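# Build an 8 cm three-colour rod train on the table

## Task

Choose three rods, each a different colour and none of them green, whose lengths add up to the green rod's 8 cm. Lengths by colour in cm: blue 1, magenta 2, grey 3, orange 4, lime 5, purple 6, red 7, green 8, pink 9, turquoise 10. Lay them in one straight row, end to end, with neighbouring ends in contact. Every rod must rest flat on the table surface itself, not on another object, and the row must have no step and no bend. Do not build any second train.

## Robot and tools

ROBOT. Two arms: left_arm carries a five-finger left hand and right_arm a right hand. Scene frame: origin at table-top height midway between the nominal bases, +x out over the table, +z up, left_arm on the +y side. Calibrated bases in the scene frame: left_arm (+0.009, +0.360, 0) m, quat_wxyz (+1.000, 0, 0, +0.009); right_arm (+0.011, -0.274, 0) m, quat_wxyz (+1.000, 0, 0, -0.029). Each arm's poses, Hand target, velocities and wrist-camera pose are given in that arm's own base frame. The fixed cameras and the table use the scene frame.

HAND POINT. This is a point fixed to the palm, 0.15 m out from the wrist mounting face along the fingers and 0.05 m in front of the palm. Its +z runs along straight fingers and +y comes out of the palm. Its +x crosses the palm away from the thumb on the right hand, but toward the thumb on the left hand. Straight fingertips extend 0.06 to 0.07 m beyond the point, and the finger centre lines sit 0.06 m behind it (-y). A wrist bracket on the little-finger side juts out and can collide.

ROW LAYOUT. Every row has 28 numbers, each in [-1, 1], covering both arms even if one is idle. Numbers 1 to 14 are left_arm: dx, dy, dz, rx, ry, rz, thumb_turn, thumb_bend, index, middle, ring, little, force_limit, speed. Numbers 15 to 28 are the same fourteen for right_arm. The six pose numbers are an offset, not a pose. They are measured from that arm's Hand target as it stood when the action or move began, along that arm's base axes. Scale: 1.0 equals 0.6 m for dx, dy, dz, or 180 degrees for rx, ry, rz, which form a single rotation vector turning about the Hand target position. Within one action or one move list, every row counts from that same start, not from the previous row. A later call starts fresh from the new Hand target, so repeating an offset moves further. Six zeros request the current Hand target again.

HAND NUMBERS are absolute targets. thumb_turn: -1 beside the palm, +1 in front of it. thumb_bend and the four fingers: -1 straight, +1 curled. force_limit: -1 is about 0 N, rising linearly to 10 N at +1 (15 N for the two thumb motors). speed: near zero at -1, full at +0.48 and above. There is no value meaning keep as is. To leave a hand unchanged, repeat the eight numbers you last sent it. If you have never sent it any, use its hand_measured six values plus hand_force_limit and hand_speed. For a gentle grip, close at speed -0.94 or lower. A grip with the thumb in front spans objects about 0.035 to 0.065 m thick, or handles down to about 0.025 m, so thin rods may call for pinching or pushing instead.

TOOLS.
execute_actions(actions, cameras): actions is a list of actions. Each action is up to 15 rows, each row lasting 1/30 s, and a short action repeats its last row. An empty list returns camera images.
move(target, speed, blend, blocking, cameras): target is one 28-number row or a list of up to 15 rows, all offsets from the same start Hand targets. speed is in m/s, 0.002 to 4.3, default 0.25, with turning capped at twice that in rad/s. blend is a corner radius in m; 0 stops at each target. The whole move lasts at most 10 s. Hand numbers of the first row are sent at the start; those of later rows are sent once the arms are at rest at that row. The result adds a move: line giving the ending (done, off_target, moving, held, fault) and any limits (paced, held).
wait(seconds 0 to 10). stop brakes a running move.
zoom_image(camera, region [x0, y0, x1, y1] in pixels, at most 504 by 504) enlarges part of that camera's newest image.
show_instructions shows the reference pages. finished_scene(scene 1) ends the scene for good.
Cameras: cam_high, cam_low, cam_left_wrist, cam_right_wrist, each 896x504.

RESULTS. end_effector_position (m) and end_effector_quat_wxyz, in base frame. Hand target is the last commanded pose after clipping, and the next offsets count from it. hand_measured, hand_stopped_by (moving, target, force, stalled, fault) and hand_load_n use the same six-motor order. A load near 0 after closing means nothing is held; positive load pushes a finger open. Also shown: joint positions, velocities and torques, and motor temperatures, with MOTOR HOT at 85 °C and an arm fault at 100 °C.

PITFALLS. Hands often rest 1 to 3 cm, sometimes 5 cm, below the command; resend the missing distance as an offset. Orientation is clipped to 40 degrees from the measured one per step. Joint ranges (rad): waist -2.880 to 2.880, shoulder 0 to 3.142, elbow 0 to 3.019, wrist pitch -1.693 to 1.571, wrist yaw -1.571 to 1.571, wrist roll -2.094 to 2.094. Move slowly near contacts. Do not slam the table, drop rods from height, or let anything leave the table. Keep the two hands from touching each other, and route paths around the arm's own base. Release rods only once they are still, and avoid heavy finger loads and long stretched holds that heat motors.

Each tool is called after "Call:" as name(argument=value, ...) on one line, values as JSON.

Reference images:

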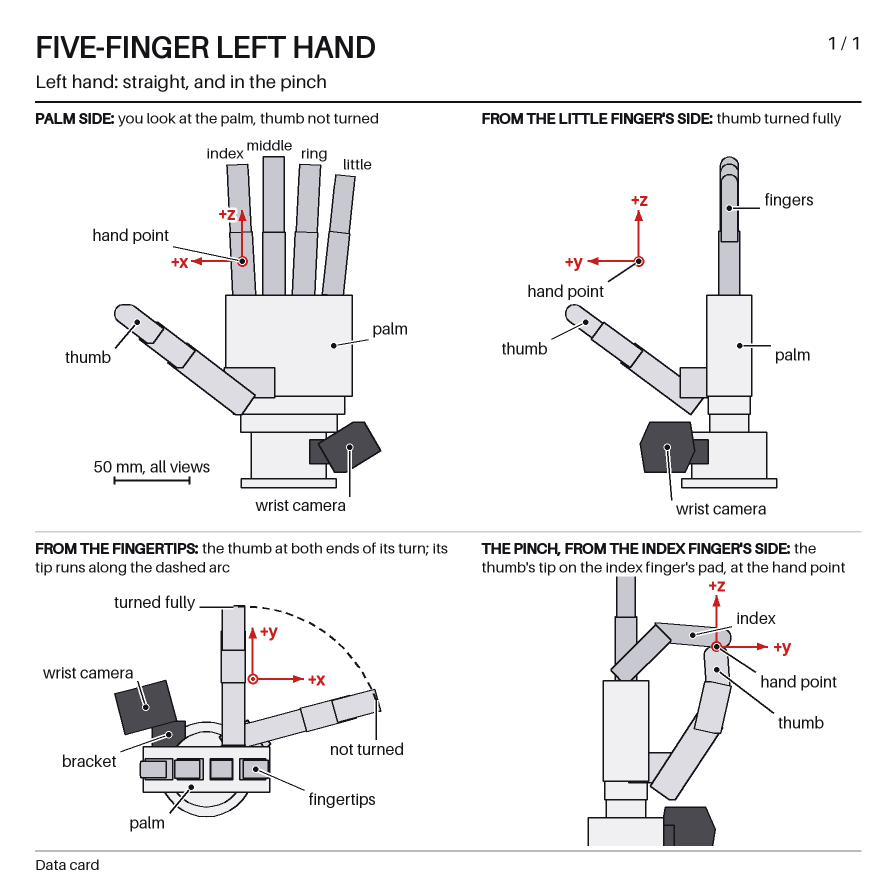

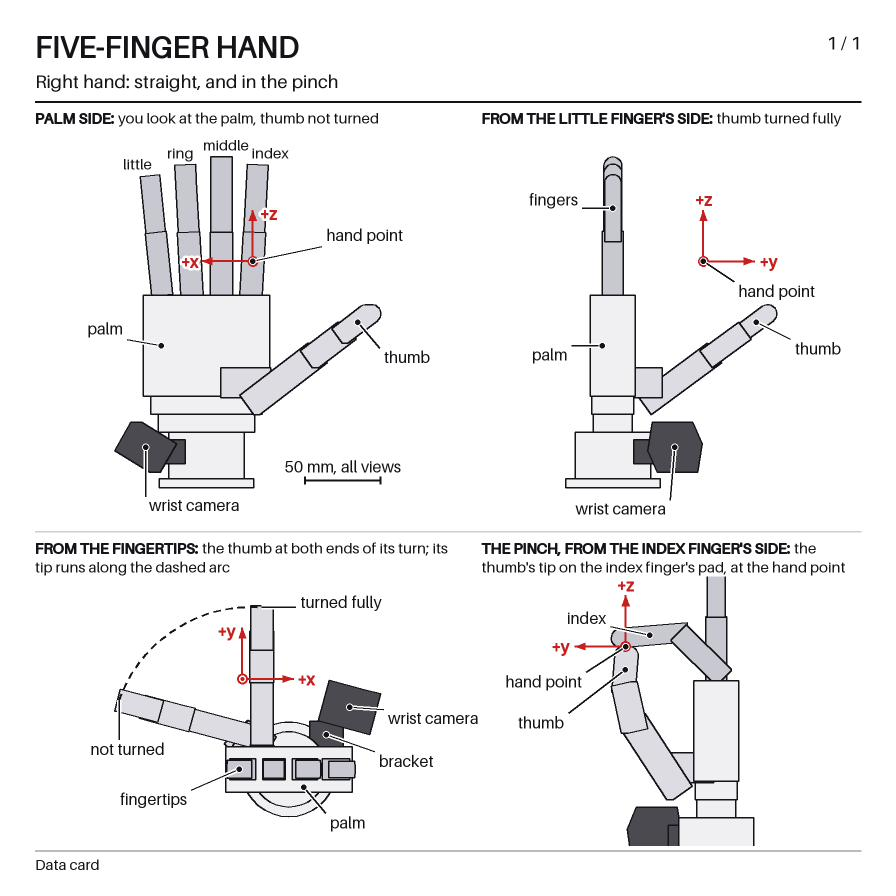

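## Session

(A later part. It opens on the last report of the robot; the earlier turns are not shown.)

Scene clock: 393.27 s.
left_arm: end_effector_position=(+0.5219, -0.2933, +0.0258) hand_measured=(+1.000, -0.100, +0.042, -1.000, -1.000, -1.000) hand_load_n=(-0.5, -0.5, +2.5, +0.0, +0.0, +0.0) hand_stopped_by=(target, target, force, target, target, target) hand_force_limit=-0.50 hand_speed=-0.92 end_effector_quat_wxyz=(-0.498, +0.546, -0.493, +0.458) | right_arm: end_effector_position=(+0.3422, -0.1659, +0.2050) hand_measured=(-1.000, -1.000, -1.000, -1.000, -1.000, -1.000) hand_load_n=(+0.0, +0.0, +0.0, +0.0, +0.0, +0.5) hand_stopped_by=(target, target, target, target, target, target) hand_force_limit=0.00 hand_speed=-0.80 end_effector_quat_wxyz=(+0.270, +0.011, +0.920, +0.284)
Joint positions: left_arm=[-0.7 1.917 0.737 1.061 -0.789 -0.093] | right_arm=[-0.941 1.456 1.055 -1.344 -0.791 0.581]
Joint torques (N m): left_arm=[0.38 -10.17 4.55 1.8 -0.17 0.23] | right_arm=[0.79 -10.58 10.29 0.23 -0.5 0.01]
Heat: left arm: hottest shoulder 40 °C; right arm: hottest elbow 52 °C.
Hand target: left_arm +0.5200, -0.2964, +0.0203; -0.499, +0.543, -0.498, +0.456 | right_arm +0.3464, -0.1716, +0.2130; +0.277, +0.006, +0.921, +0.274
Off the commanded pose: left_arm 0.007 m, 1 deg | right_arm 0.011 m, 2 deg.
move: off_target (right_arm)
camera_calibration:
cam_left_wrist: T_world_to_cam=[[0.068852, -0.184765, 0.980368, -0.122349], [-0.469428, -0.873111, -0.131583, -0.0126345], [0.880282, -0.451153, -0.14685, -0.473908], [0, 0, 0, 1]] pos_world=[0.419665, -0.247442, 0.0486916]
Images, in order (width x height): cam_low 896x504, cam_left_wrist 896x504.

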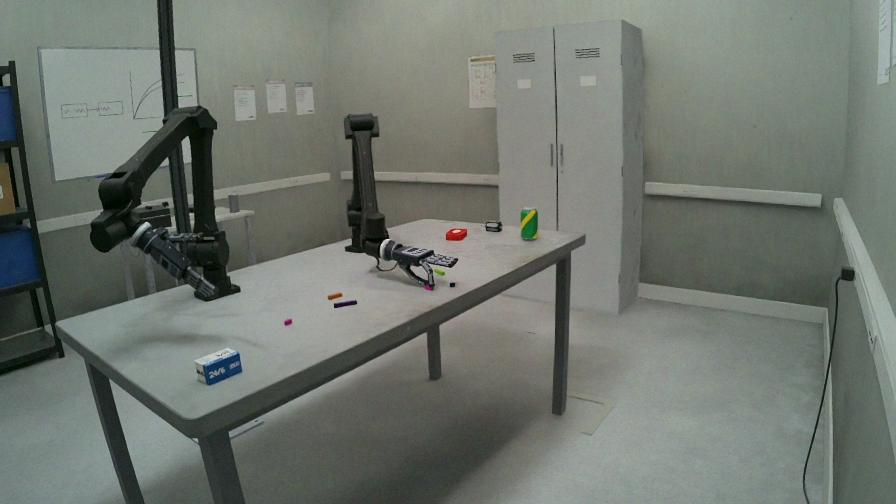

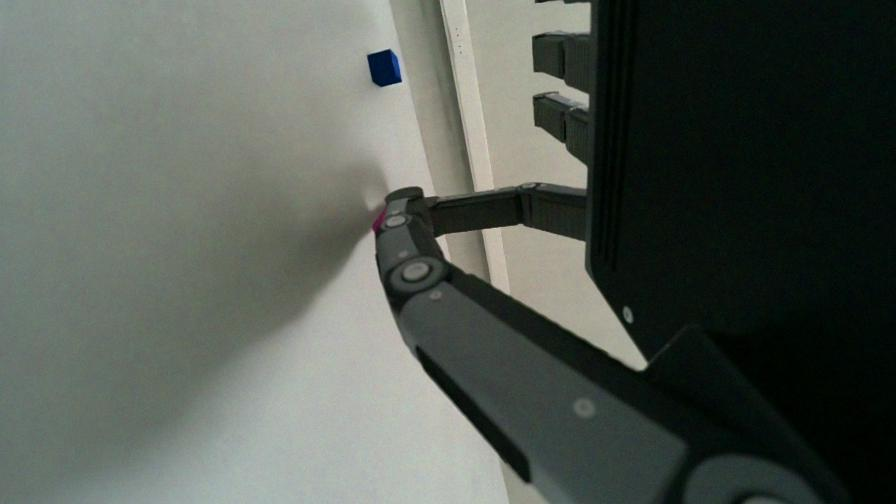

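Call:
move(target=[[0.0, 0.0, 0.0, 0, 0, 0, 1, -0.1, -0.3, -1, -1, -1, -0.5, -0.5, 0,0,0,0,0,0, -1,-1,-1,-1,-1,-1,0.0,-0.8],[0.0, 0.0, 0.067, 0, 0, 0, 1, -0.1, -0.3, -1, -1, -1, -0.5, -0.5, 0,0,0,0,0,0, -1,-1,-1,-1,-1,-1,0.0,-0.8]], speed=0.1, cameras=["cam_left_wrist", "cam_low", "cam_high"])

Call:
zoom_image(camera="cam_left_wrist", region=[250, 100, 500, 300])

Call:
zoom_image(camera="cam_low", region=[390, 230, 470, 300])

Call:
zoom_image(camera="cam_high", region=[430, 180, 530, 280])

Scene clock: 400.73 s.
left_arm: end_effector_position=(+0.5223, -0.2937, +0.0621) hand_measured=(+1.000, -0.100, -0.300, -1.000, -1.000, -1.000) hand_load_n=(+0.0, +0.0, +0.0, +0.0, +0.0, +0.0) hand_stopped_by=(target, target, target, target, target, target) hand_force_limit=-0.50 hand_speed=-0.50 end_effector_quat_wxyz=(-0.498, +0.546, -0.492, +0.460) | right_arm: end_effector_position=(+0.3422, -0.1659, +0.2050) hand_measured=(-1.000, -1.000, -1.000, -1.000, -1.000, -1.000) hand_load_n=(+0.0, +0.0, +0.0, +0.0, +0.0, +0.0) hand_stopped_by=(target, target, target, target, target, target) hand_force_limit=0.00 hand_speed=-0.80 end_effector_quat_wxyz=(+0.270, +0.011, +0.920, +0.284)
Joint positions: left_arm=[-0.7 1.812 0.737 0.96 -0.789 -0.093] | right_arm=[-0.941 1.456 1.055 -1.344 -0.791 0.581]
Joint torques (N m): left_arm=[0.15 -10.99 5.14 1.17 -0.19 0.21] | right_arm=[0.67 -10.64 10.28 0.2 -0.51 0]
Heat: left arm: hottest shoulder 40 °C; right arm: hottest elbow 52 °C.
Hand target: left_arm +0.5200, -0.2964, +0.0605; -0.499, +0.543, -0.498, +0.456 | right_arm +0.3464, -0.1716, +0.2130; +0.277, +0.006, +0.921, +0.274
Off the commanded pose: left_arm 0.004 m, 1 deg | right_arm 0.011 m, 2 deg.
move: off_target (right_arm)
camera_calibration:
cam_left_wrist: T_world_to_cam=[[0.0662759, -0.182586, 0.980953, -0.156138], [-0.469131, -0.873378, -0.130867, -0.00827117], [0.880638, -0.451523, -0.143541, -0.469543], [0, 0, 0, 1]] pos_world=[0.419966, -0.247742, 0.0846835]
Images, in order (width x height): cam_high 896x504, cam_low 896x504, cam_left_wrist 896x504.

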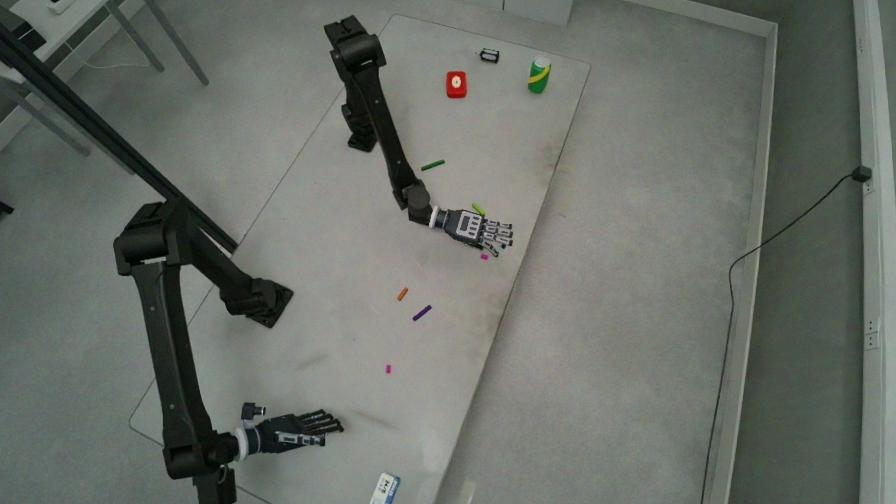

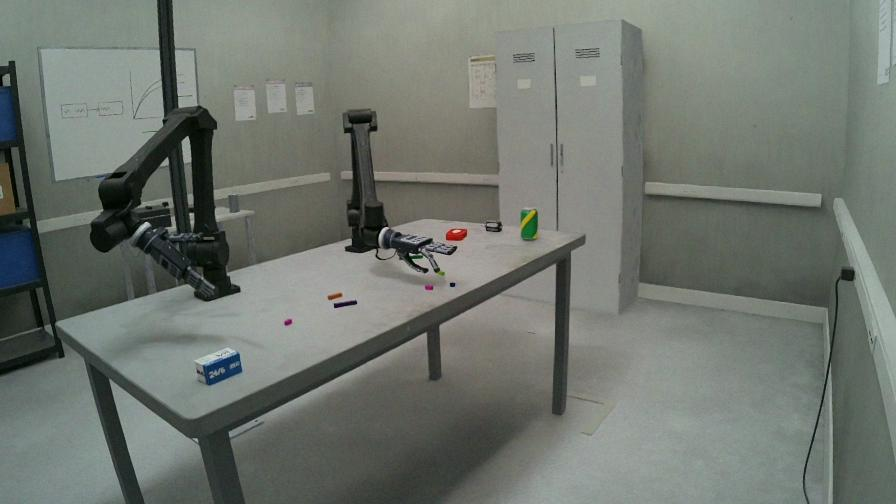

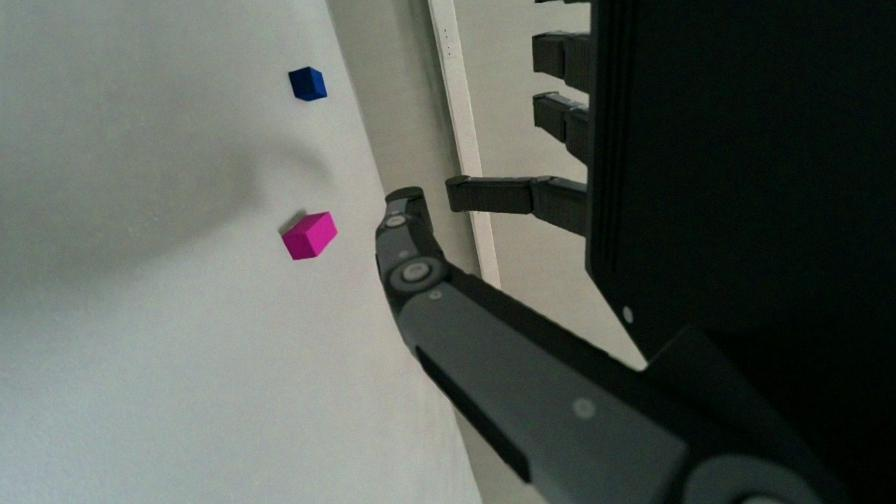

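Scaled by 2.016 from the camera's 896x504 image, which has a finer 1280x720 frame.

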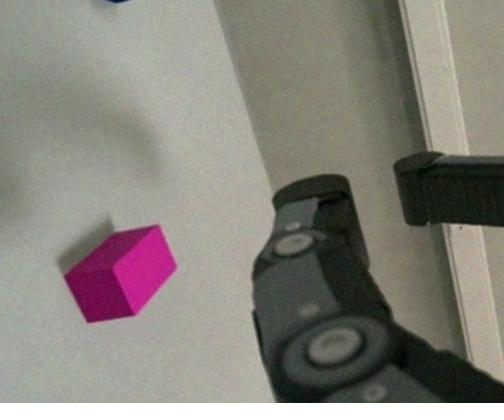

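Scaled by 6.300 from the camera's 896x504 image, which has a finer 1280x720 frame.

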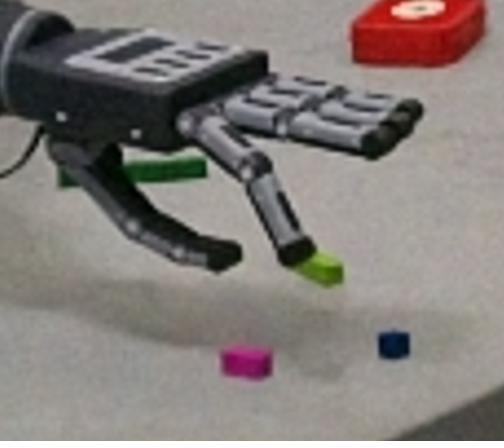

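Scaled by 5.040 from the camera's 896x504 image, which has a finer 1280x720 frame.

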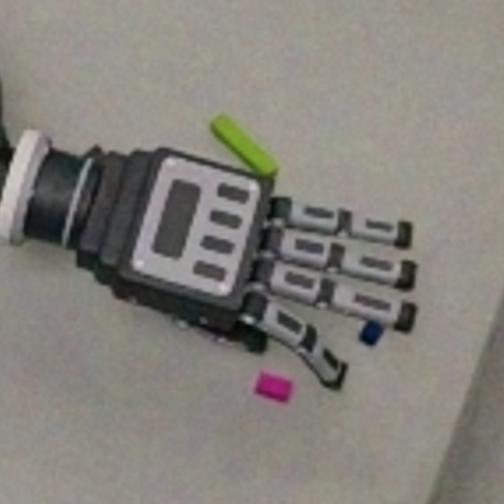

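Call:
move(target=[[-0.0177, -0.022, 0.0575, 0.0222, 0.1103, -0.1798, -1, -1, 0.25, -1, -1, -1, 0.0, 0.0, 0,0,0,0,0,0, -1,-1,-1,-1,-1,-1,0.0,-0.8],[-0.0177, -0.022, -0.04, 0.0222, 0.1103, -0.1798, -1, -1, 0.25, -1, -1, -1, 0.0, 0.0, 0,0,0,0,0,0, -1,-1,-1,-1,-1,-1,0.0,-0.8]], speed=0.12, cameras=["cam_left_wrist", "cam_high", "cam_low"])

Call:
zoom_image(camera="cam_left_wrist", region=[250, 100, 550, 340])

Call:
zoom_image(camera="cam_high", region=[430, 180, 530, 280])

Scene clock: 433.23 s.
left_arm: end_effector_position=(+0.5030, -0.3112, +0.0327) hand_measured=(-1.000, -1.000, +0.250, -1.000, -1.000, -1.000) hand_load_n=(-0.5, +0.0, +0.0, +0.0, +0.0, +0.0) hand_stopped_by=(target, target, target, target, target, target) hand_force_limit=0.00 hand_speed=0.00 end_effector_quat_wxyz=(+0.272, -0.439, +0.726, -0.454) | right_arm: end_effector_position=(+0.3422, -0.1659, +0.2050) hand_measured=(-1.000, -1.000, -1.000, -1.000, -1.000, -1.000) hand_load_n=(+0.0, +0.0, +0.0, +0.0, +0.0, +0.0) hand_stopped_by=(target, target, target, target, target, target) hand_force_limit=0.00 hand_speed=-0.80 end_effector_quat_wxyz=(+0.270, +0.011, +0.920, +0.284)
Joint positions: left_arm=[-0.506 1.684 0.805 0.424 -0.018 -0.013] | right_arm=[-0.941 1.456 1.055 -1.344 -0.791 0.581]
Joint torques (N m): left_arm=[1.49 -9.99 6.68 2.41 0.2 0.25] | right_arm=[0.73 -10.52 10.29 0.21 -0.5 0]
Heat: left arm: hottest shoulder 41 °C; right arm: hottest elbow 53 °C.
Hand target: left_arm +0.5093, -0.3097, +0.0363; +0.279, -0.436, +0.722, -0.460 | right_arm +0.3464, -0.1716, +0.2130; +0.277, +0.006, +0.921, +0.274
Off the commanded pose: left_arm 0.008 m, 1 deg | right_arm 0.011 m, 2 deg.
move: off_target (right_arm)
camera_calibration:
cam_left_wrist: T_world_to_cam=[[0.266532, -0.361233, 0.893572, -0.282625], [-0.880585, -0.46817, 0.0733969, 0.289891], [0.391831, -0.806429, -0.442878, -0.31952], [0, 0, 0, 1]] pos_world=[0.4558, -0.224045, 0.089761]
Images, in order (width x height): cam_high 896x504, cam_low 896x504, cam_left_wrist 896x504.

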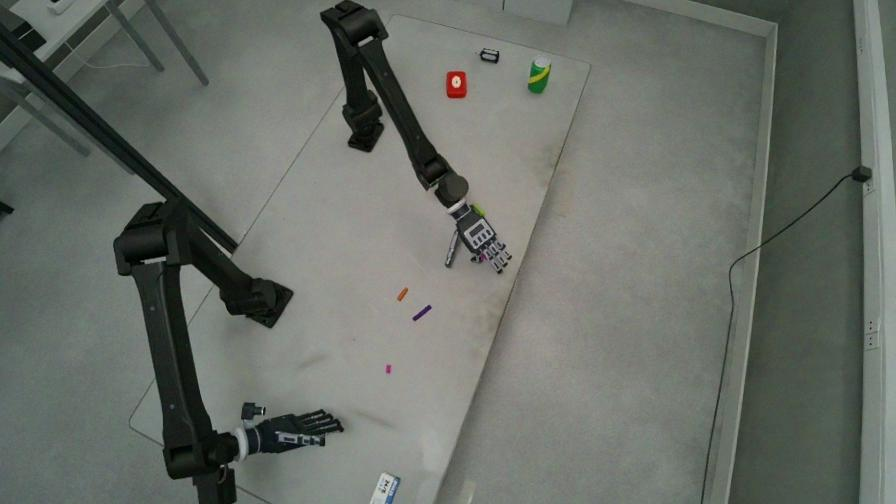

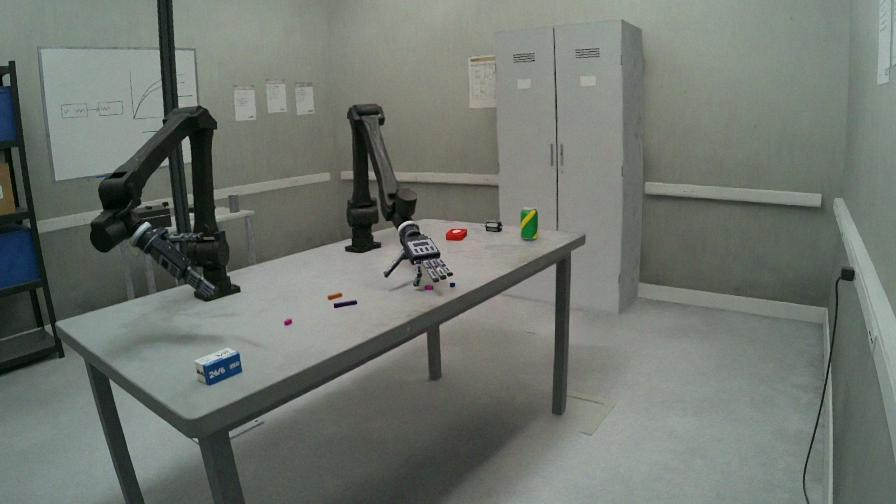

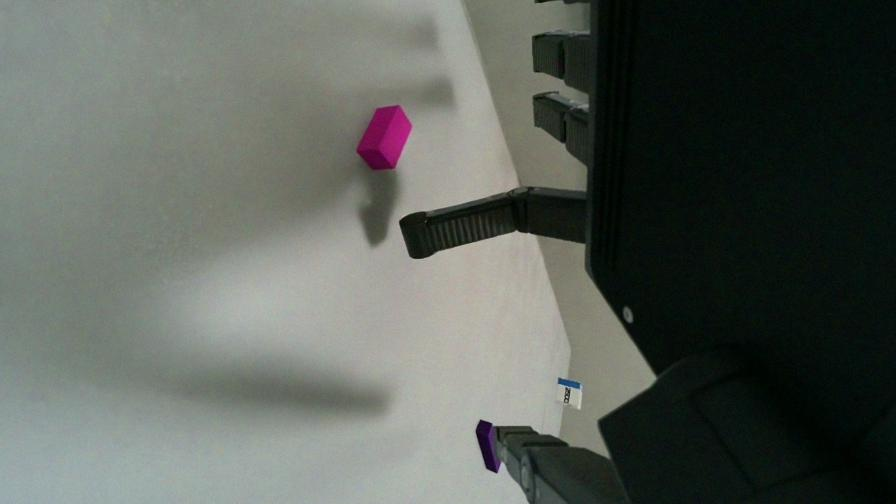

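Scaled by 1.680 from the camera's 896x504 image, which has a finer 1280x720 frame.

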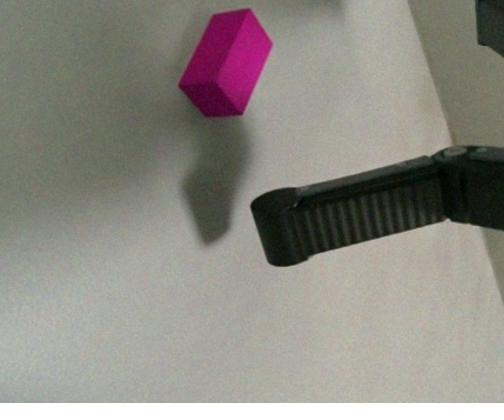

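Scaled by 5.040 from the camera's 896x504 image, which has a finer 1280x720 frame.

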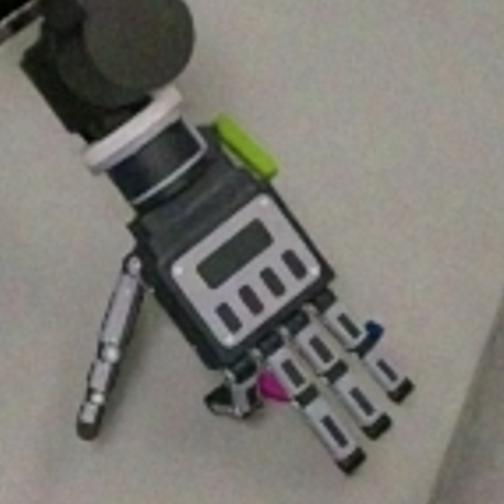

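Call:
move(target=[[0.006, -0.003, -0.0142, 0, 0, 0, -1, -1, 0.25, -1, -1, -1, 0.0, 0.0, 0,0,0,0,0,0, -1,-1,-1,-1,-1,-1,0.0,-0.8]], speed=0.06, cameras=["cam_left_wrist"])

Call:
zoom_image(camera="cam_left_wrist", region=[250, 100, 550, 340])

Scene clock: 439.37 s.
left_arm: end_effector_position=(+0.5042, -0.3119, +0.0251) hand_measured=(-1.000, -1.000, +0.250, -1.000, -1.000, -1.000) hand_load_n=(+0.0, +0.0, +0.0, +0.0, +0.0, +0.0) hand_stopped_by=(target, target, target, target, target, target) hand_force_limit=0.00 hand_speed=0.00 end_effector_quat_wxyz=(+0.272, -0.439, +0.726, -0.454) | right_arm: end_effector_position=(+0.3422, -0.1659, +0.2050) hand_measured=(-1.000, -1.000, -1.000, -1.000, -1.000, -1.000) hand_load_n=(+0.0, +0.0, +0.0, +0.0, +0.0, +0.0) hand_stopped_by=(target, target, target, target, target, target) hand_force_limit=0.00 hand_speed=-0.80 end_effector_quat_wxyz=(+0.270, +0.011, +0.920, +0.284)
Joint positions: left_arm=[-0.506 1.705 0.805 0.444 -0.018 -0.013] | right_arm=[-0.941 1.456 1.055 -1.344 -0.791 0.581]
Joint torques (N m): left_arm=[0.91 -9.76 7.04 2.44 0.16 0.24] | right_arm=[0.79 -10.58 10.3 0.21 -0.51 0]
Heat: left arm: hottest shoulder 41 °C; right arm: hottest elbow 53 °C.
Hand target: left_arm +0.5129, -0.3115, +0.0279; +0.279, -0.436, +0.722, -0.460 | right_arm +0.3464, -0.1716, +0.2130; +0.277, +0.006, +0.921, +0.274
Off the commanded pose: left_arm 0.009 m, 1 deg | right_arm 0.011 m, 2 deg.
move: off_target (right_arm)
camera_calibration:
cam_left_wrist: T_world_to_cam=[[0.266836, -0.361351, 0.893434, -0.276651], [-0.88071, -0.467871, 0.0738039, 0.291263], [0.391343, -0.806549, -0.44309, -0.323662], [0, 0, 0, 1]] pos_world=[0.457001, -0.224745, 0.0822614]
Images, in order (width x height): cam_left_wrist 896x504.

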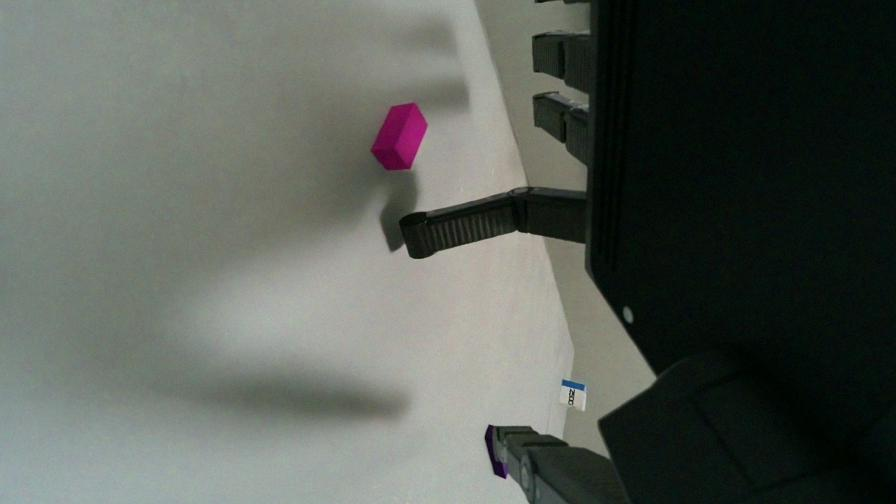

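Scaled by 1.680 from the camera's 896x504 image, which has a finer 1280x720 frame.

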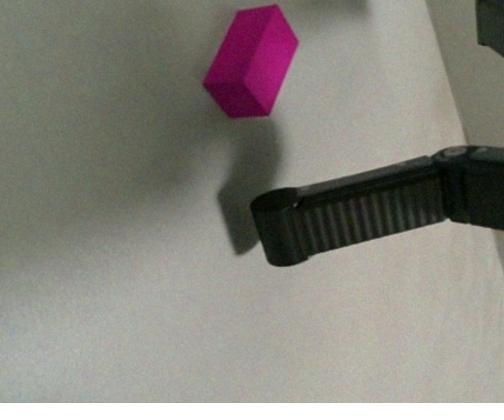

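Call:
move(target=[[0.0285, 0.0663, 0.0, 0, 0, 0, -1, -1, 0.25, -1, -1, -1, 0.0, 0.0, 0,0,0,0,0,0, -1,-1,-1,-1,-1,-1,0.0,-0.8]], speed=0.05, cameras=["cam_left_wrist"])

Call:
zoom_image(camera="cam_left_wrist", region=[250, 100, 550, 340])

Scene clock: 443.77 s.
left_arm: end_effector_position=(+0.5242, -0.2726, +0.0259) hand_measured=(-1.000, -1.000, +0.250, -1.000, -1.000, -1.000) hand_load_n=(+0.0, +0.0, +0.0, +0.0, +0.0, +0.0) hand_stopped_by=(target, target, target, target, target, target) hand_force_limit=0.00 hand_speed=0.00 end_effector_quat_wxyz=(+0.273, -0.440, +0.724, -0.455) | right_arm: end_effector_position=(+0.3422, -0.1659, +0.2050) hand_measured=(-1.000, -1.000, -1.000, -1.000, -1.000, -1.000) hand_load_n=(+0.0, +0.0, +0.0, +0.0, +0.0, +0.0) hand_stopped_by=(target, target, target, target, target, target) hand_force_limit=0.00 hand_speed=-0.80 end_effector_quat_wxyz=(+0.270, +0.011, +0.920, +0.284)
Joint positions: left_arm=[-0.407 1.705 0.805 0.446 0.07 0.028] | right_arm=[-0.941 1.456 1.055 -1.344 -0.791 0.581]
Joint torques (N m): left_arm=[1.14 -10.11 6.65 2.35 0.23 0.21] | right_arm=[0.73 -10.52 10.28 0.2 -0.5 0.01]
Heat: left arm: hottest shoulder 41 °C; right arm: hottest elbow 53 °C.
Hand target: left_arm +0.5300, -0.2717, +0.0279; +0.279, -0.436, +0.722, -0.460 | right_arm +0.3464, -0.1716, +0.2130; +0.277, +0.006, +0.921, +0.274
Off the commanded pose: left_arm 0.006 m, 1 deg | right_arm 0.011 m, 2 deg.
move: off_target (right_arm)
camera_calibration:
cam_left_wrist: T_world_to_cam=[[0.266024, -0.357601, 0.895183, -0.267027], [-0.879478, -0.470228, 0.0735135, 0.325971], [0.394652, -0.80685, -0.439594, -0.301465], [0, 0, 0, 1]] pos_world=[0.476693, -0.185445, 0.0825526]
Images, in order (width x height): cam_left_wrist 896x504.

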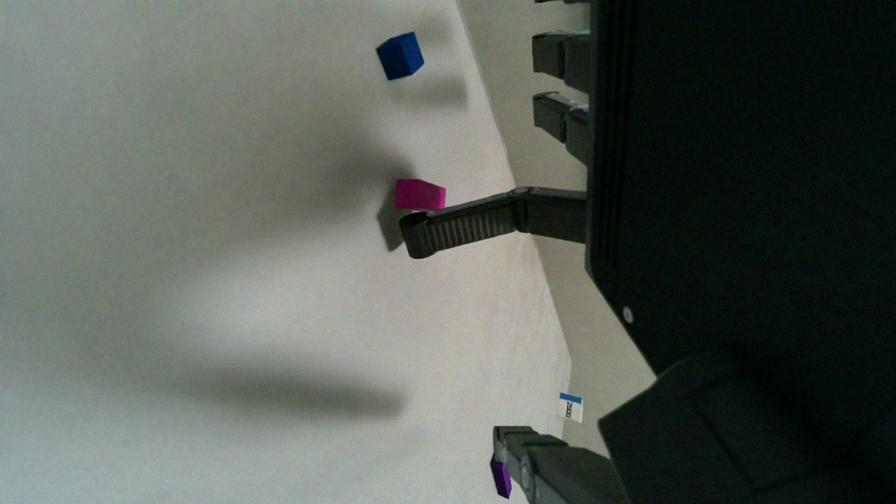

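Scaled by 1.680 from the camera's 896x504 image, which has a finer 1280x720 frame.

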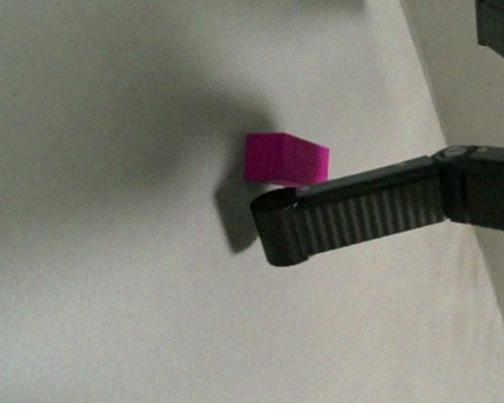

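Call:
move(target=[[-0.0062, -0.0118, 0.0, 0, 0, 0, -1, -1, 0.25, -1, -1, -1, 0.0, 0.0, 0,0,0,0,0,0, -1,-1,-1,-1,-1,-1,0.0,-0.8],[0.016, -0.0235, 0.0, 0, 0, 0, -1, -1, 0.25, -1, -1, -1, 0.0, 0.0, 0,0,0,0,0,0, -1,-1,-1,-1,-1,-1,0.0,-0.8]], speed=0.06, cameras=["cam_left_wrist"])

Call:
zoom_image(camera="cam_left_wrist", region=[300, 120, 520, 300])

Scene clock: 459.13 s.
left_arm: end_effector_position=(+0.5283, -0.2756, +0.0215) hand_measured=(-1.000, -1.000, +0.250, -1.000, -1.000, -1.000) hand_load_n=(+0.0, +0.0, -0.5, +0.0, +0.0, +0.0) hand_stopped_by=(target, target, target, target, target, target) hand_force_limit=0.00 hand_speed=0.00 end_effector_quat_wxyz=(+0.274, -0.441, +0.725, -0.452) | right_arm: end_effector_position=(+0.3422, -0.1659, +0.2050) hand_measured=(-1.000, -1.000, -1.000, -1.000, -1.000, -1.000) hand_load_n=(+0.0, +0.0, +0.0, +0.0, +0.0, +0.0) hand_stopped_by=(target, target, target, target, target, target) hand_force_limit=0.00 hand_speed=-0.80 end_effector_quat_wxyz=(+0.270, +0.011, +0.920, +0.284)
Joint positions: left_arm=[-0.412 1.724 0.819 0.446 0.06 0.028] | right_arm=[-0.941 1.456 1.055 -1.344 -0.791 0.581]
Joint torques (N m): left_arm=[0.15 -9.7 8.77 1.92 -0.11 0.14] | right_arm=[0.73 -10.7 10.29 0.21 -0.51 0.01]
Heat: left arm: hottest shoulder 41 °C; right arm: hottest elbow 53 °C.
Hand target: left_arm +0.5397, -0.2857, +0.0279; +0.279, -0.436, +0.722, -0.460 | right_arm +0.3464, -0.1716, +0.2130; +0.277, +0.006, +0.921, +0.274
Off the commanded pose: left_arm 0.016 m, 1 deg | right_arm 0.011 m, 2 deg.
move: off_target (left_arm, right_arm)
camera_calibration:
cam_left_wrist: T_world_to_cam=[[0.268999, -0.362125, 0.892471, -0.268088], [-0.877581, -0.473962, 0.0721984, 0.326503], [0.396852, -0.802637, -0.445289, -0.307263], [0, 0, 0, 1]] pos_world=[0.480586, -0.188952, 0.0788674]
Images, in order (width x height): cam_left_wrist 896x504.

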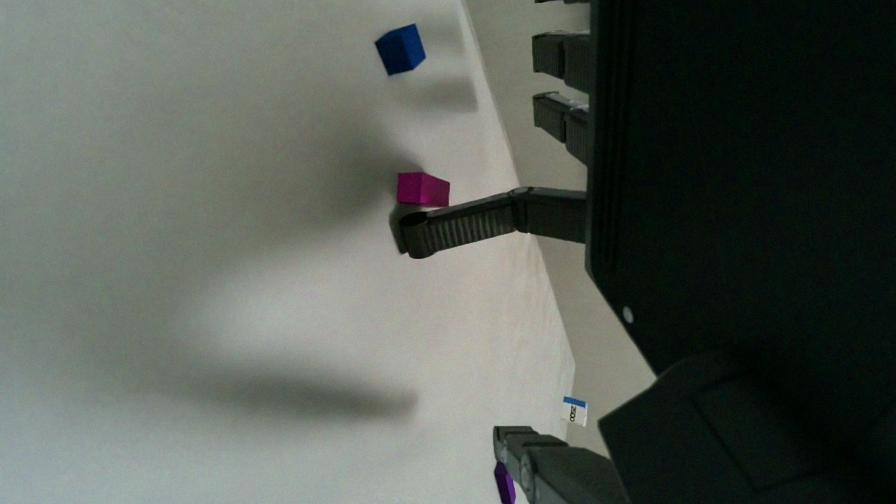

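Scaled by 2.291 from the camera's 896x504 image, which has a finer 1280x720 frame.

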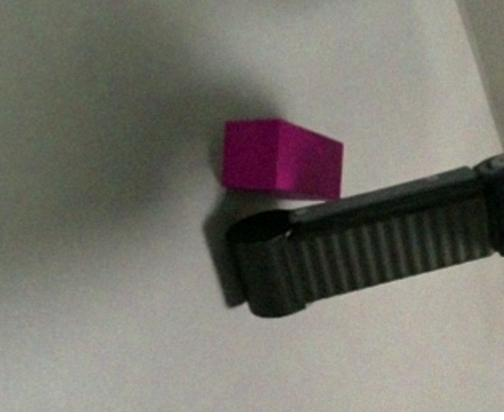

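Call:
move(target=[[0.0, 0.0, 0.05, 0, 0, 0, -1, -1, 0.25, -1, -1, -1, 0.0, 0.0, 0,0,0,0,0,0, -1,-1,-1,-1,-1,-1,0.0,-0.8],[-0.0048, -0.0075, 0.05, 0, 0, 0, -1, -1, 0.25, -1, -1, -1, 0.0, 0.0, 0,0,0,0,0,0, -1,-1,-1,-1,-1,-1,0.0,-0.8]], speed=0.1, cameras=[])

Scene clock: 464.57 s.
left_arm: end_effector_position=(+0.5264, -0.2818, +0.0422) hand_measured=(-1.000, -1.000, +0.250, -1.000, -1.000, -1.000) hand_load_n=(-0.5, +0.0, +0.0, +0.0, +0.0, +0.0) hand_stopped_by=(target, target, target, target, target, target) hand_force_limit=0.00 hand_speed=0.00 end_effector_quat_wxyz=(+0.274, -0.439, +0.728, -0.450) | right_arm: end_effector_position=(+0.3422, -0.1659, +0.2050) hand_measured=(-1.000, -1.000, -1.000, -1.000, -1.000, -1.000) hand_load_n=(+0.0, +0.0, +0.0, +0.0, +0.0, +0.0) hand_stopped_by=(target, target, target, target, target, target) hand_force_limit=0.00 hand_speed=-0.80 end_effector_quat_wxyz=(+0.270, +0.011, +0.920, +0.284)
Joint positions: left_arm=[-0.426 1.676 0.837 0.376 0.049 0.028] | right_arm=[-0.941 1.456 1.055 -1.344 -0.791 0.581]
Joint torques (N m): left_arm=[0.26 -11.11 9.03 1.26 -0.1 0.1] | right_arm=[0.73 -10.64 10.28 0.2 -0.51 0.01]
Heat: left arm: hottest shoulder 41 °C; right arm: hottest elbow 53 °C.
Hand target: left_arm +0.5367, -0.2903, +0.0580; +0.279, -0.436, +0.722, -0.460 | right_arm +0.3464, -0.1716, +0.2130; +0.277, +0.006, +0.921, +0.274
Off the commanded pose: left_arm 0.021 m, 1 deg | right_arm 0.011 m, 2 deg.
move: off_target (left_arm, right_arm)
No camera images: "cameras" was empty.

Call:
move(target=[[0.008, -0.02, -0.01, 0, 0, 0, -1, -1, 0.25, -1, -1, -1, 0.0, 0.0, 0,0,0,0,0,0, -1,-1,-1,-1,-1,-1,0.0,-0.8]], speed=0.1, cameras=["cam_left_wrist"])

Call:
zoom_image(camera="cam_left_wrist", region=[250, 100, 550, 340])

Scene clock: 468.10 s.
left_arm: end_effector_position=(+0.5295, -0.2924, +0.0431) hand_measured=(-1.000, -1.000, +0.250, -1.000, -1.000, -1.000) hand_load_n=(+0.0, +0.0, +0.0, +0.0, +0.0, +0.0) hand_stopped_by=(target, target, target, target, target, target) hand_force_limit=0.00 hand_speed=0.00 end_effector_quat_wxyz=(+0.276, -0.437, +0.728, -0.451) | right_arm: end_effector_position=(+0.3422, -0.1659, +0.2050) hand_measured=(-1.000, -1.000, -1.000, -1.000, -1.000, -1.000) hand_load_n=(+0.0, -0.5, +0.0, +0.0, +0.0, +0.0) hand_stopped_by=(target, target, target, target, target, target) hand_force_limit=0.00 hand_speed=-0.80 end_effector_quat_wxyz=(+0.270, +0.011, +0.920, +0.284)
Joint positions: left_arm=[-0.445 1.689 0.856 0.376 0.032 0.023] | right_arm=[-0.941 1.456 1.055 -1.344 -0.791 0.581]
Joint torques (N m): left_arm=[0.15 -9.88 9.48 1.55 -0.09 0.07] | right_arm=[0.79 -10.58 10.29 0.25 -0.5 0.02]
Heat: left arm: hottest shoulder 41 °C; right arm: hottest elbow 53 °C.
Hand target: left_arm +0.5414, -0.3023, +0.0519; +0.279, -0.436, +0.722, -0.460 | right_arm +0.3464, -0.1716, +0.2130; +0.277, +0.006, +0.921, +0.274
Off the commanded pose: left_arm 0.018 m, 1 deg | right_arm 0.011 m, 2 deg.
move: off_target (left_arm, right_arm)
camera_calibration:
cam_left_wrist: T_world_to_cam=[[0.263176, -0.369578, 0.891151, -0.292815], [-0.880839, -0.468836, 0.065695, 0.32156], [0.393525, -0.80225, -0.448925, -0.309494], [0, 0, 0, 1]] pos_world=[0.482098, -0.20575, 0.100878]
Images, in order (width x height): cam_left_wrist 896x504.

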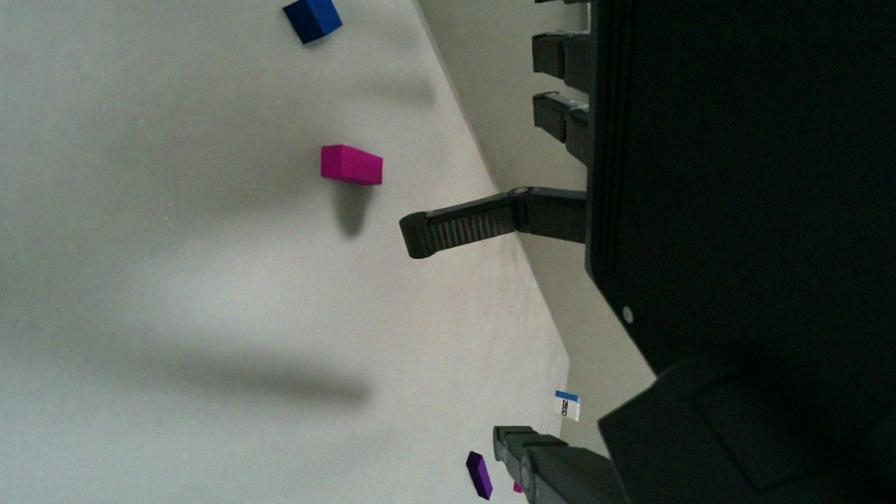

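Scaled by 1.680 from the camera's 896x504 image, which has a finer 1280x720 frame.

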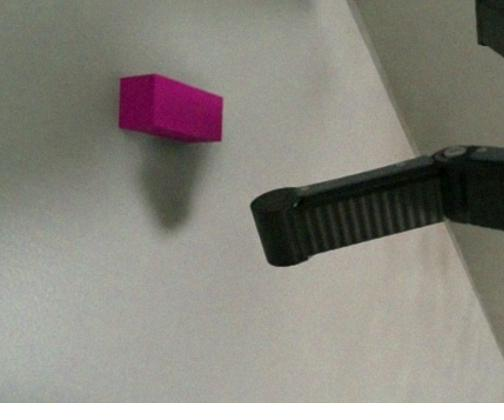

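Call:
move(target=[[0.0, 0.0, -0.0433, 0, 0, 0, -1, -1, 0.25, -1, -1, -1, 0.0, 0.0, 0,0,0,0,0,0, -1,-1,-1,-1,-1,-1,0.0,-0.8]], speed=0.06, cameras=[])

Scene clock: 471.40 s.
left_arm: end_effector_position=(+0.5330, -0.2939, +0.0218) hand_measured=(-1.000, -1.000, +0.250, -1.000, -1.000, -1.000) hand_load_n=(-0.5, +0.0, +0.0, +0.0, +0.0, +0.0) hand_stopped_by=(target, target, target, target, target, target) hand_force_limit=0.00 hand_speed=0.00 end_effector_quat_wxyz=(+0.275, -0.438, +0.728, -0.450) | right_arm: end_effector_position=(+0.3422, -0.1659, +0.2050) hand_measured=(-1.000, -1.000, -1.000, -1.000, -1.000, -1.000) hand_load_n=(+0.0, +0.0, +0.0, +0.0, +0.0, +0.0) hand_stopped_by=(target, target, target, target, target, target) hand_force_limit=0.00 hand_speed=-0.80 end_effector_quat_wxyz=(+0.270, +0.011, +0.920, +0.284)
Joint positions: left_arm=[-0.445 1.745 0.856 0.43 0.032 0.022] | right_arm=[-0.941 1.456 1.055 -1.344 -0.791 0.581]
Joint torques (N m): left_arm=[0.21 -10.17 7.97 2.3 -0.1 0.08] | right_arm=[0.62 -10.52 10.3 0.2 -0.5 0.01]
Heat: left arm: hottest shoulder 41 °C; right arm: hottest elbow 53 °C.
Hand target: left_arm +0.5414, -0.3023, +0.0259; +0.279, -0.436, +0.722, -0.459 | right_arm +0.3464, -0.1716, +0.2130; +0.277, +0.006, +0.921, +0.274
Off the commanded pose: left_arm 0.013 m, 1 deg | right_arm 0.011 m, 2 deg.
move: off_target (left_arm, right_arm)
No camera images: "cameras" was empty.

Call:
move(target=[[0.0127, 0.06, 0.002, 0, 0, 0, -1, -1, 0.25, -1, -1, -1, 0.0, 0.0, 0,0,0,0,0,0, -1,-1,-1,-1,-1,-1,0.0,-0.8]], speed=0.05, cameras=["cam_left_wrist"])

Call:
zoom_image(camera="cam_left_wrist", region=[300, 120, 520, 300])

Scene clock: 480.10 s.
left_arm: end_effector_position=(+0.5448, -0.2674, +0.0224) hand_measured=(-1.000, -1.000, +0.250, -1.000, -1.000, -1.000) hand_load_n=(-0.5, +0.0, +0.0, +0.0, +0.0, +0.0) hand_stopped_by=(target, target, target, target, target, target) hand_force_limit=0.00 hand_speed=0.00 end_effector_quat_wxyz=(+0.272, -0.442, +0.725, -0.453) | right_arm: end_effector_position=(+0.3422, -0.1659, +0.2050) hand_measured=(-1.000, -1.000, -1.000, -1.000, -1.000, -1.000) hand_load_n=(+0.0, +0.0, +0.0, +0.0, +0.0, +0.0) hand_stopped_by=(target, target, target, target, target, target) hand_force_limit=0.00 hand_speed=-0.80 end_effector_quat_wxyz=(+0.270, +0.011, +0.920, +0.284)
Joint positions: left_arm=[-0.379 1.745 0.856 0.43 0.094 0.039] | right_arm=[-0.941 1.456 1.055 -1.344 -0.791 0.581]
Joint torques (N m): left_arm=[1.32 -11.34 6.28 2.44 0.23 0.22] | right_arm=[0.73 -10.7 10.29 0.2 -0.5 0.01]
Heat: left arm: hottest shoulder 41 °C; right arm: hottest elbow 53 °C.
Hand target: left_arm +0.5491, -0.2661, +0.0271; +0.279, -0.436, +0.722, -0.459 | right_arm +0.3464, -0.1716, +0.2130; +0.277, +0.006, +0.921, +0.274
Off the commanded pose: left_arm 0.006 m, 1 deg | right_arm 0.011 m, 2 deg.
move: off_target (right_arm)
camera_calibration:
cam_left_wrist: T_world_to_cam=[[0.270431, -0.358563, 0.893476, -0.270198], [-0.878711, -0.47112, 0.0768953, 0.346078], [0.393363, -0.805902, -0.442479, -0.305879], [0, 0, 0, 1]] pos_world=[0.497494, -0.180347, 0.0794592]
Images, in order (width x height): cam_left_wrist 896x504.

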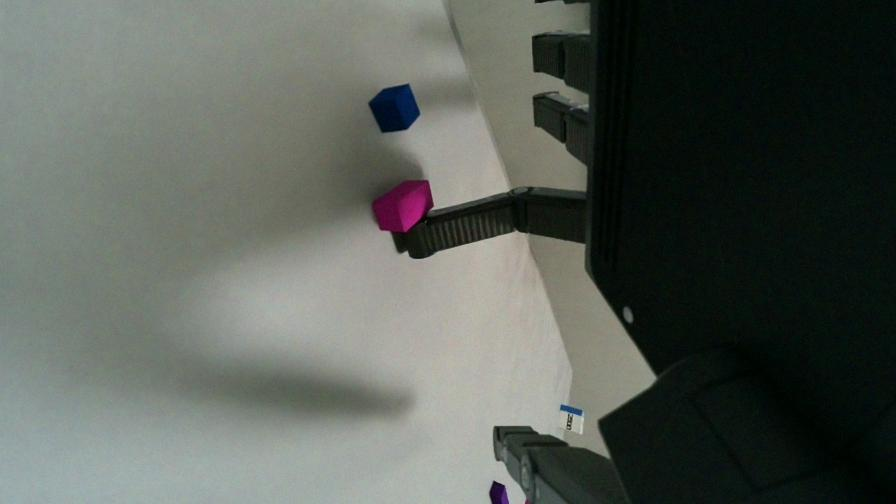

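Scaled by 2.291 from the camera's 896x504 image, which has a finer 1280x720 frame.

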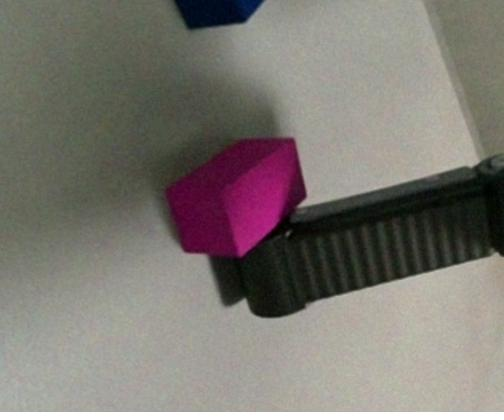

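Call:
move(target=[[-0.003, -0.01, 0.05, 0, 0, 0, -1, -1, 0.25, -1, -1, -1, 0.0, 0.0, 0,0,0,0,0,0, -1,-1,-1,-1,-1,-1,0.0,-0.8],[0.045, 0.007, 0.05, 0, 0, 0, -1, -1, 0.25, -1, -1, -1, 0.0, 0.0, 0,0,0,0,0,0, -1,-1,-1,-1,-1,-1,0.0,-0.8]], speed=0.1, cameras=["cam_left_wrist"])

Call:
zoom_image(camera="cam_left_wrist", region=[250, 100, 550, 340])

Scene clock: 493.87 s.
left_arm: end_effector_position=(+0.5639, -0.2594, +0.0516) hand_measured=(-1.000, -1.000, +0.250, -1.000, -1.000, -1.000) hand_load_n=(+0.0, +0.0, +0.0, +0.0, +0.0, +0.0) hand_stopped_by=(target, target, target, target, target, target) hand_force_limit=0.00 hand_speed=0.00 end_effector_quat_wxyz=(+0.275, -0.440, +0.722, -0.457) | right_arm: end_effector_position=(+0.3422, -0.1659, +0.2050) hand_measured=(-1.000, -1.000, -1.000, -1.000, -1.000, -1.000) hand_load_n=(+0.0, +0.0, +0.0, +0.0, +0.0, +0.0) hand_stopped_by=(target, target, target, target, target, target) hand_force_limit=0.00 hand_speed=-0.80 end_effector_quat_wxyz=(+0.270, +0.011, +0.920, +0.284)
Joint positions: left_arm=[-0.349 1.711 0.91 0.353 0.12 0.052] | right_arm=[-0.941 1.456 1.055 -1.344 -0.791 0.581]
Joint torques (N m): left_arm=[1.08 -10.46 9.59 1.2 0.24 0.22] | right_arm=[0.67 -10.58 10.28 0.25 -0.51 0.01]
Heat: left arm: hottest shoulder 41 °C; right arm: hottest elbow 53 °C.
Hand target: left_arm +0.5761, -0.2620, +0.0571; +0.279, -0.436, +0.722, -0.460 | right_arm +0.3464, -0.1716, +0.2130; +0.277, +0.006, +0.921, +0.274
Off the commanded pose: left_arm 0.014 m, 1 deg | right_arm 0.011 m, 2 deg.
move: off_target (left_arm, right_arm)
camera_calibration:
cam_left_wrist: T_world_to_cam=[[0.260802, -0.353807, 0.898222, -0.292108], [-0.878806, -0.472136, 0.0691918, 0.364551], [0.399602, -0.807409, -0.434061, -0.298378], [0, 0, 0, 1]] pos_world=[0.515784, -0.172145, 0.10764]
Images, in order (width x height): cam_left_wrist 896x504.

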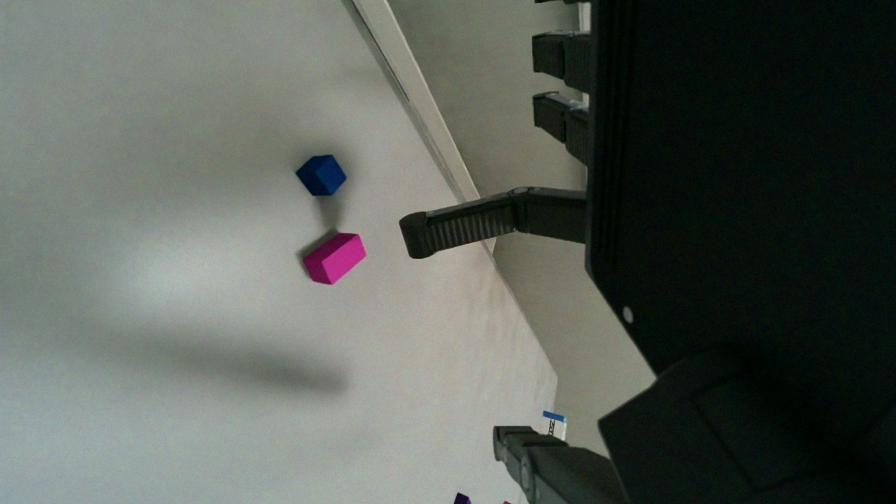

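Scaled by 1.680 from the camera's 896x504 image, which has a finer 1280x720 frame.

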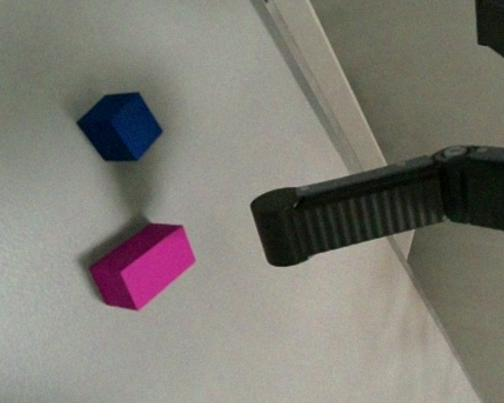

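Call:
move(target=[[0.0, -0.002, -0.0517, 0, 0, 0, -1, -1, 0.25, -1, -1, -1, 0.0, 0.0, 0,0,0,0,0,0, -1,-1,-1,-1,-1,-1,0.0,-0.8]], speed=0.06, cameras=["cam_left_wrist"])

Call:
zoom_image(camera="cam_left_wrist", region=[300, 120, 520, 300])

Scene clock: 502.37 s.
left_arm: end_effector_position=(+0.5666, -0.2604, +0.0224) hand_measured=(-1.000, -1.000, +0.250, -1.000, -1.000, -1.000) hand_load_n=(-0.5, +0.5, +0.0, +0.0, +0.0, +0.0) hand_stopped_by=(target, target, target, target, target, target) hand_force_limit=0.00 hand_speed=0.00 end_effector_quat_wxyz=(+0.271, -0.443, +0.725, -0.453) | right_arm: end_effector_position=(+0.3422, -0.1659, +0.2050) hand_measured=(-1.000, -1.000, -1.000, -1.000, -1.000, -1.000) hand_load_n=(+0.0, +0.0, +0.5, +0.0, +0.0, +0.0) hand_stopped_by=(target, target, target, target, target, target) hand_force_limit=0.00 hand_speed=-0.80 end_effector_quat_wxyz=(+0.270, +0.011, +0.920, +0.284)
Joint positions: left_arm=[-0.349 1.779 0.91 0.406 0.12 0.052] | right_arm=[-0.941 1.456 1.055 -1.344 -0.791 0.581]
Joint torques (N m): left_arm=[0.62 -10.93 7.88 2.41 0.18 0.23] | right_arm=[0.73 -10.52 10.28 0.21 -0.5 0]
Heat: left arm: hottest shoulder 41 °C; right arm: hottest elbow 53 °C.
Hand target: left_arm +0.5761, -0.2632, +0.0261; +0.279, -0.436, +0.722, -0.460 | right_arm +0.3464, -0.1716, +0.2130; +0.277, +0.006, +0.921, +0.274
Off the commanded pose: left_arm 0.011 m, 1 deg | right_arm 0.011 m, 2 deg.
move: off_target (left_arm, right_arm)
camera_calibration:
cam_left_wrist: T_world_to_cam=[[0.272481, -0.358453, 0.892897, -0.27471], [-0.877928, -0.472348, 0.0782885, 0.367745], [0.393696, -0.805232, -0.443402, -0.308831], [0, 0, 0, 1]] pos_world=[0.519292, -0.173448, 0.0795612]
Images, in order (width x height): cam_left_wrist 896x504.

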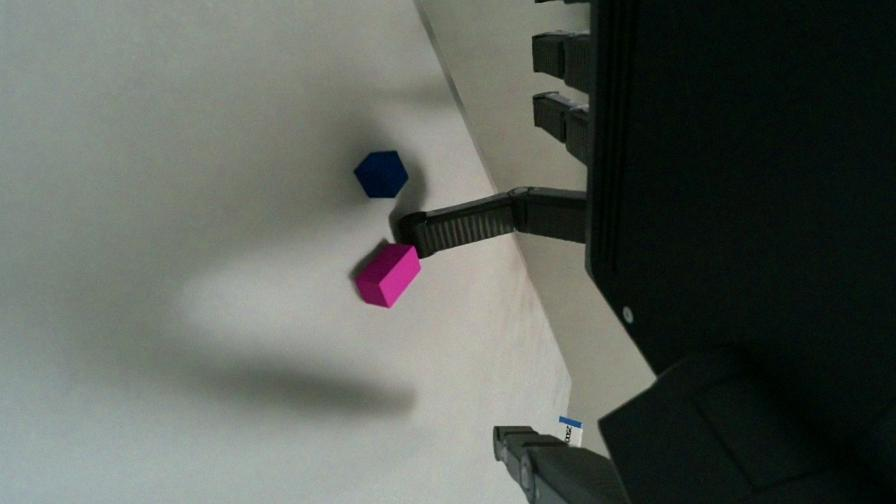

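Scaled by 2.291 from the camera's 896x504 image, which has a finer 1280x720 frame.

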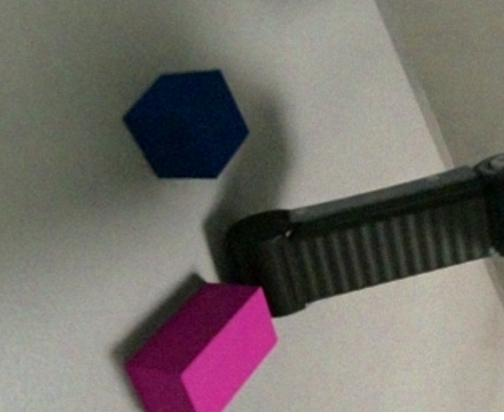

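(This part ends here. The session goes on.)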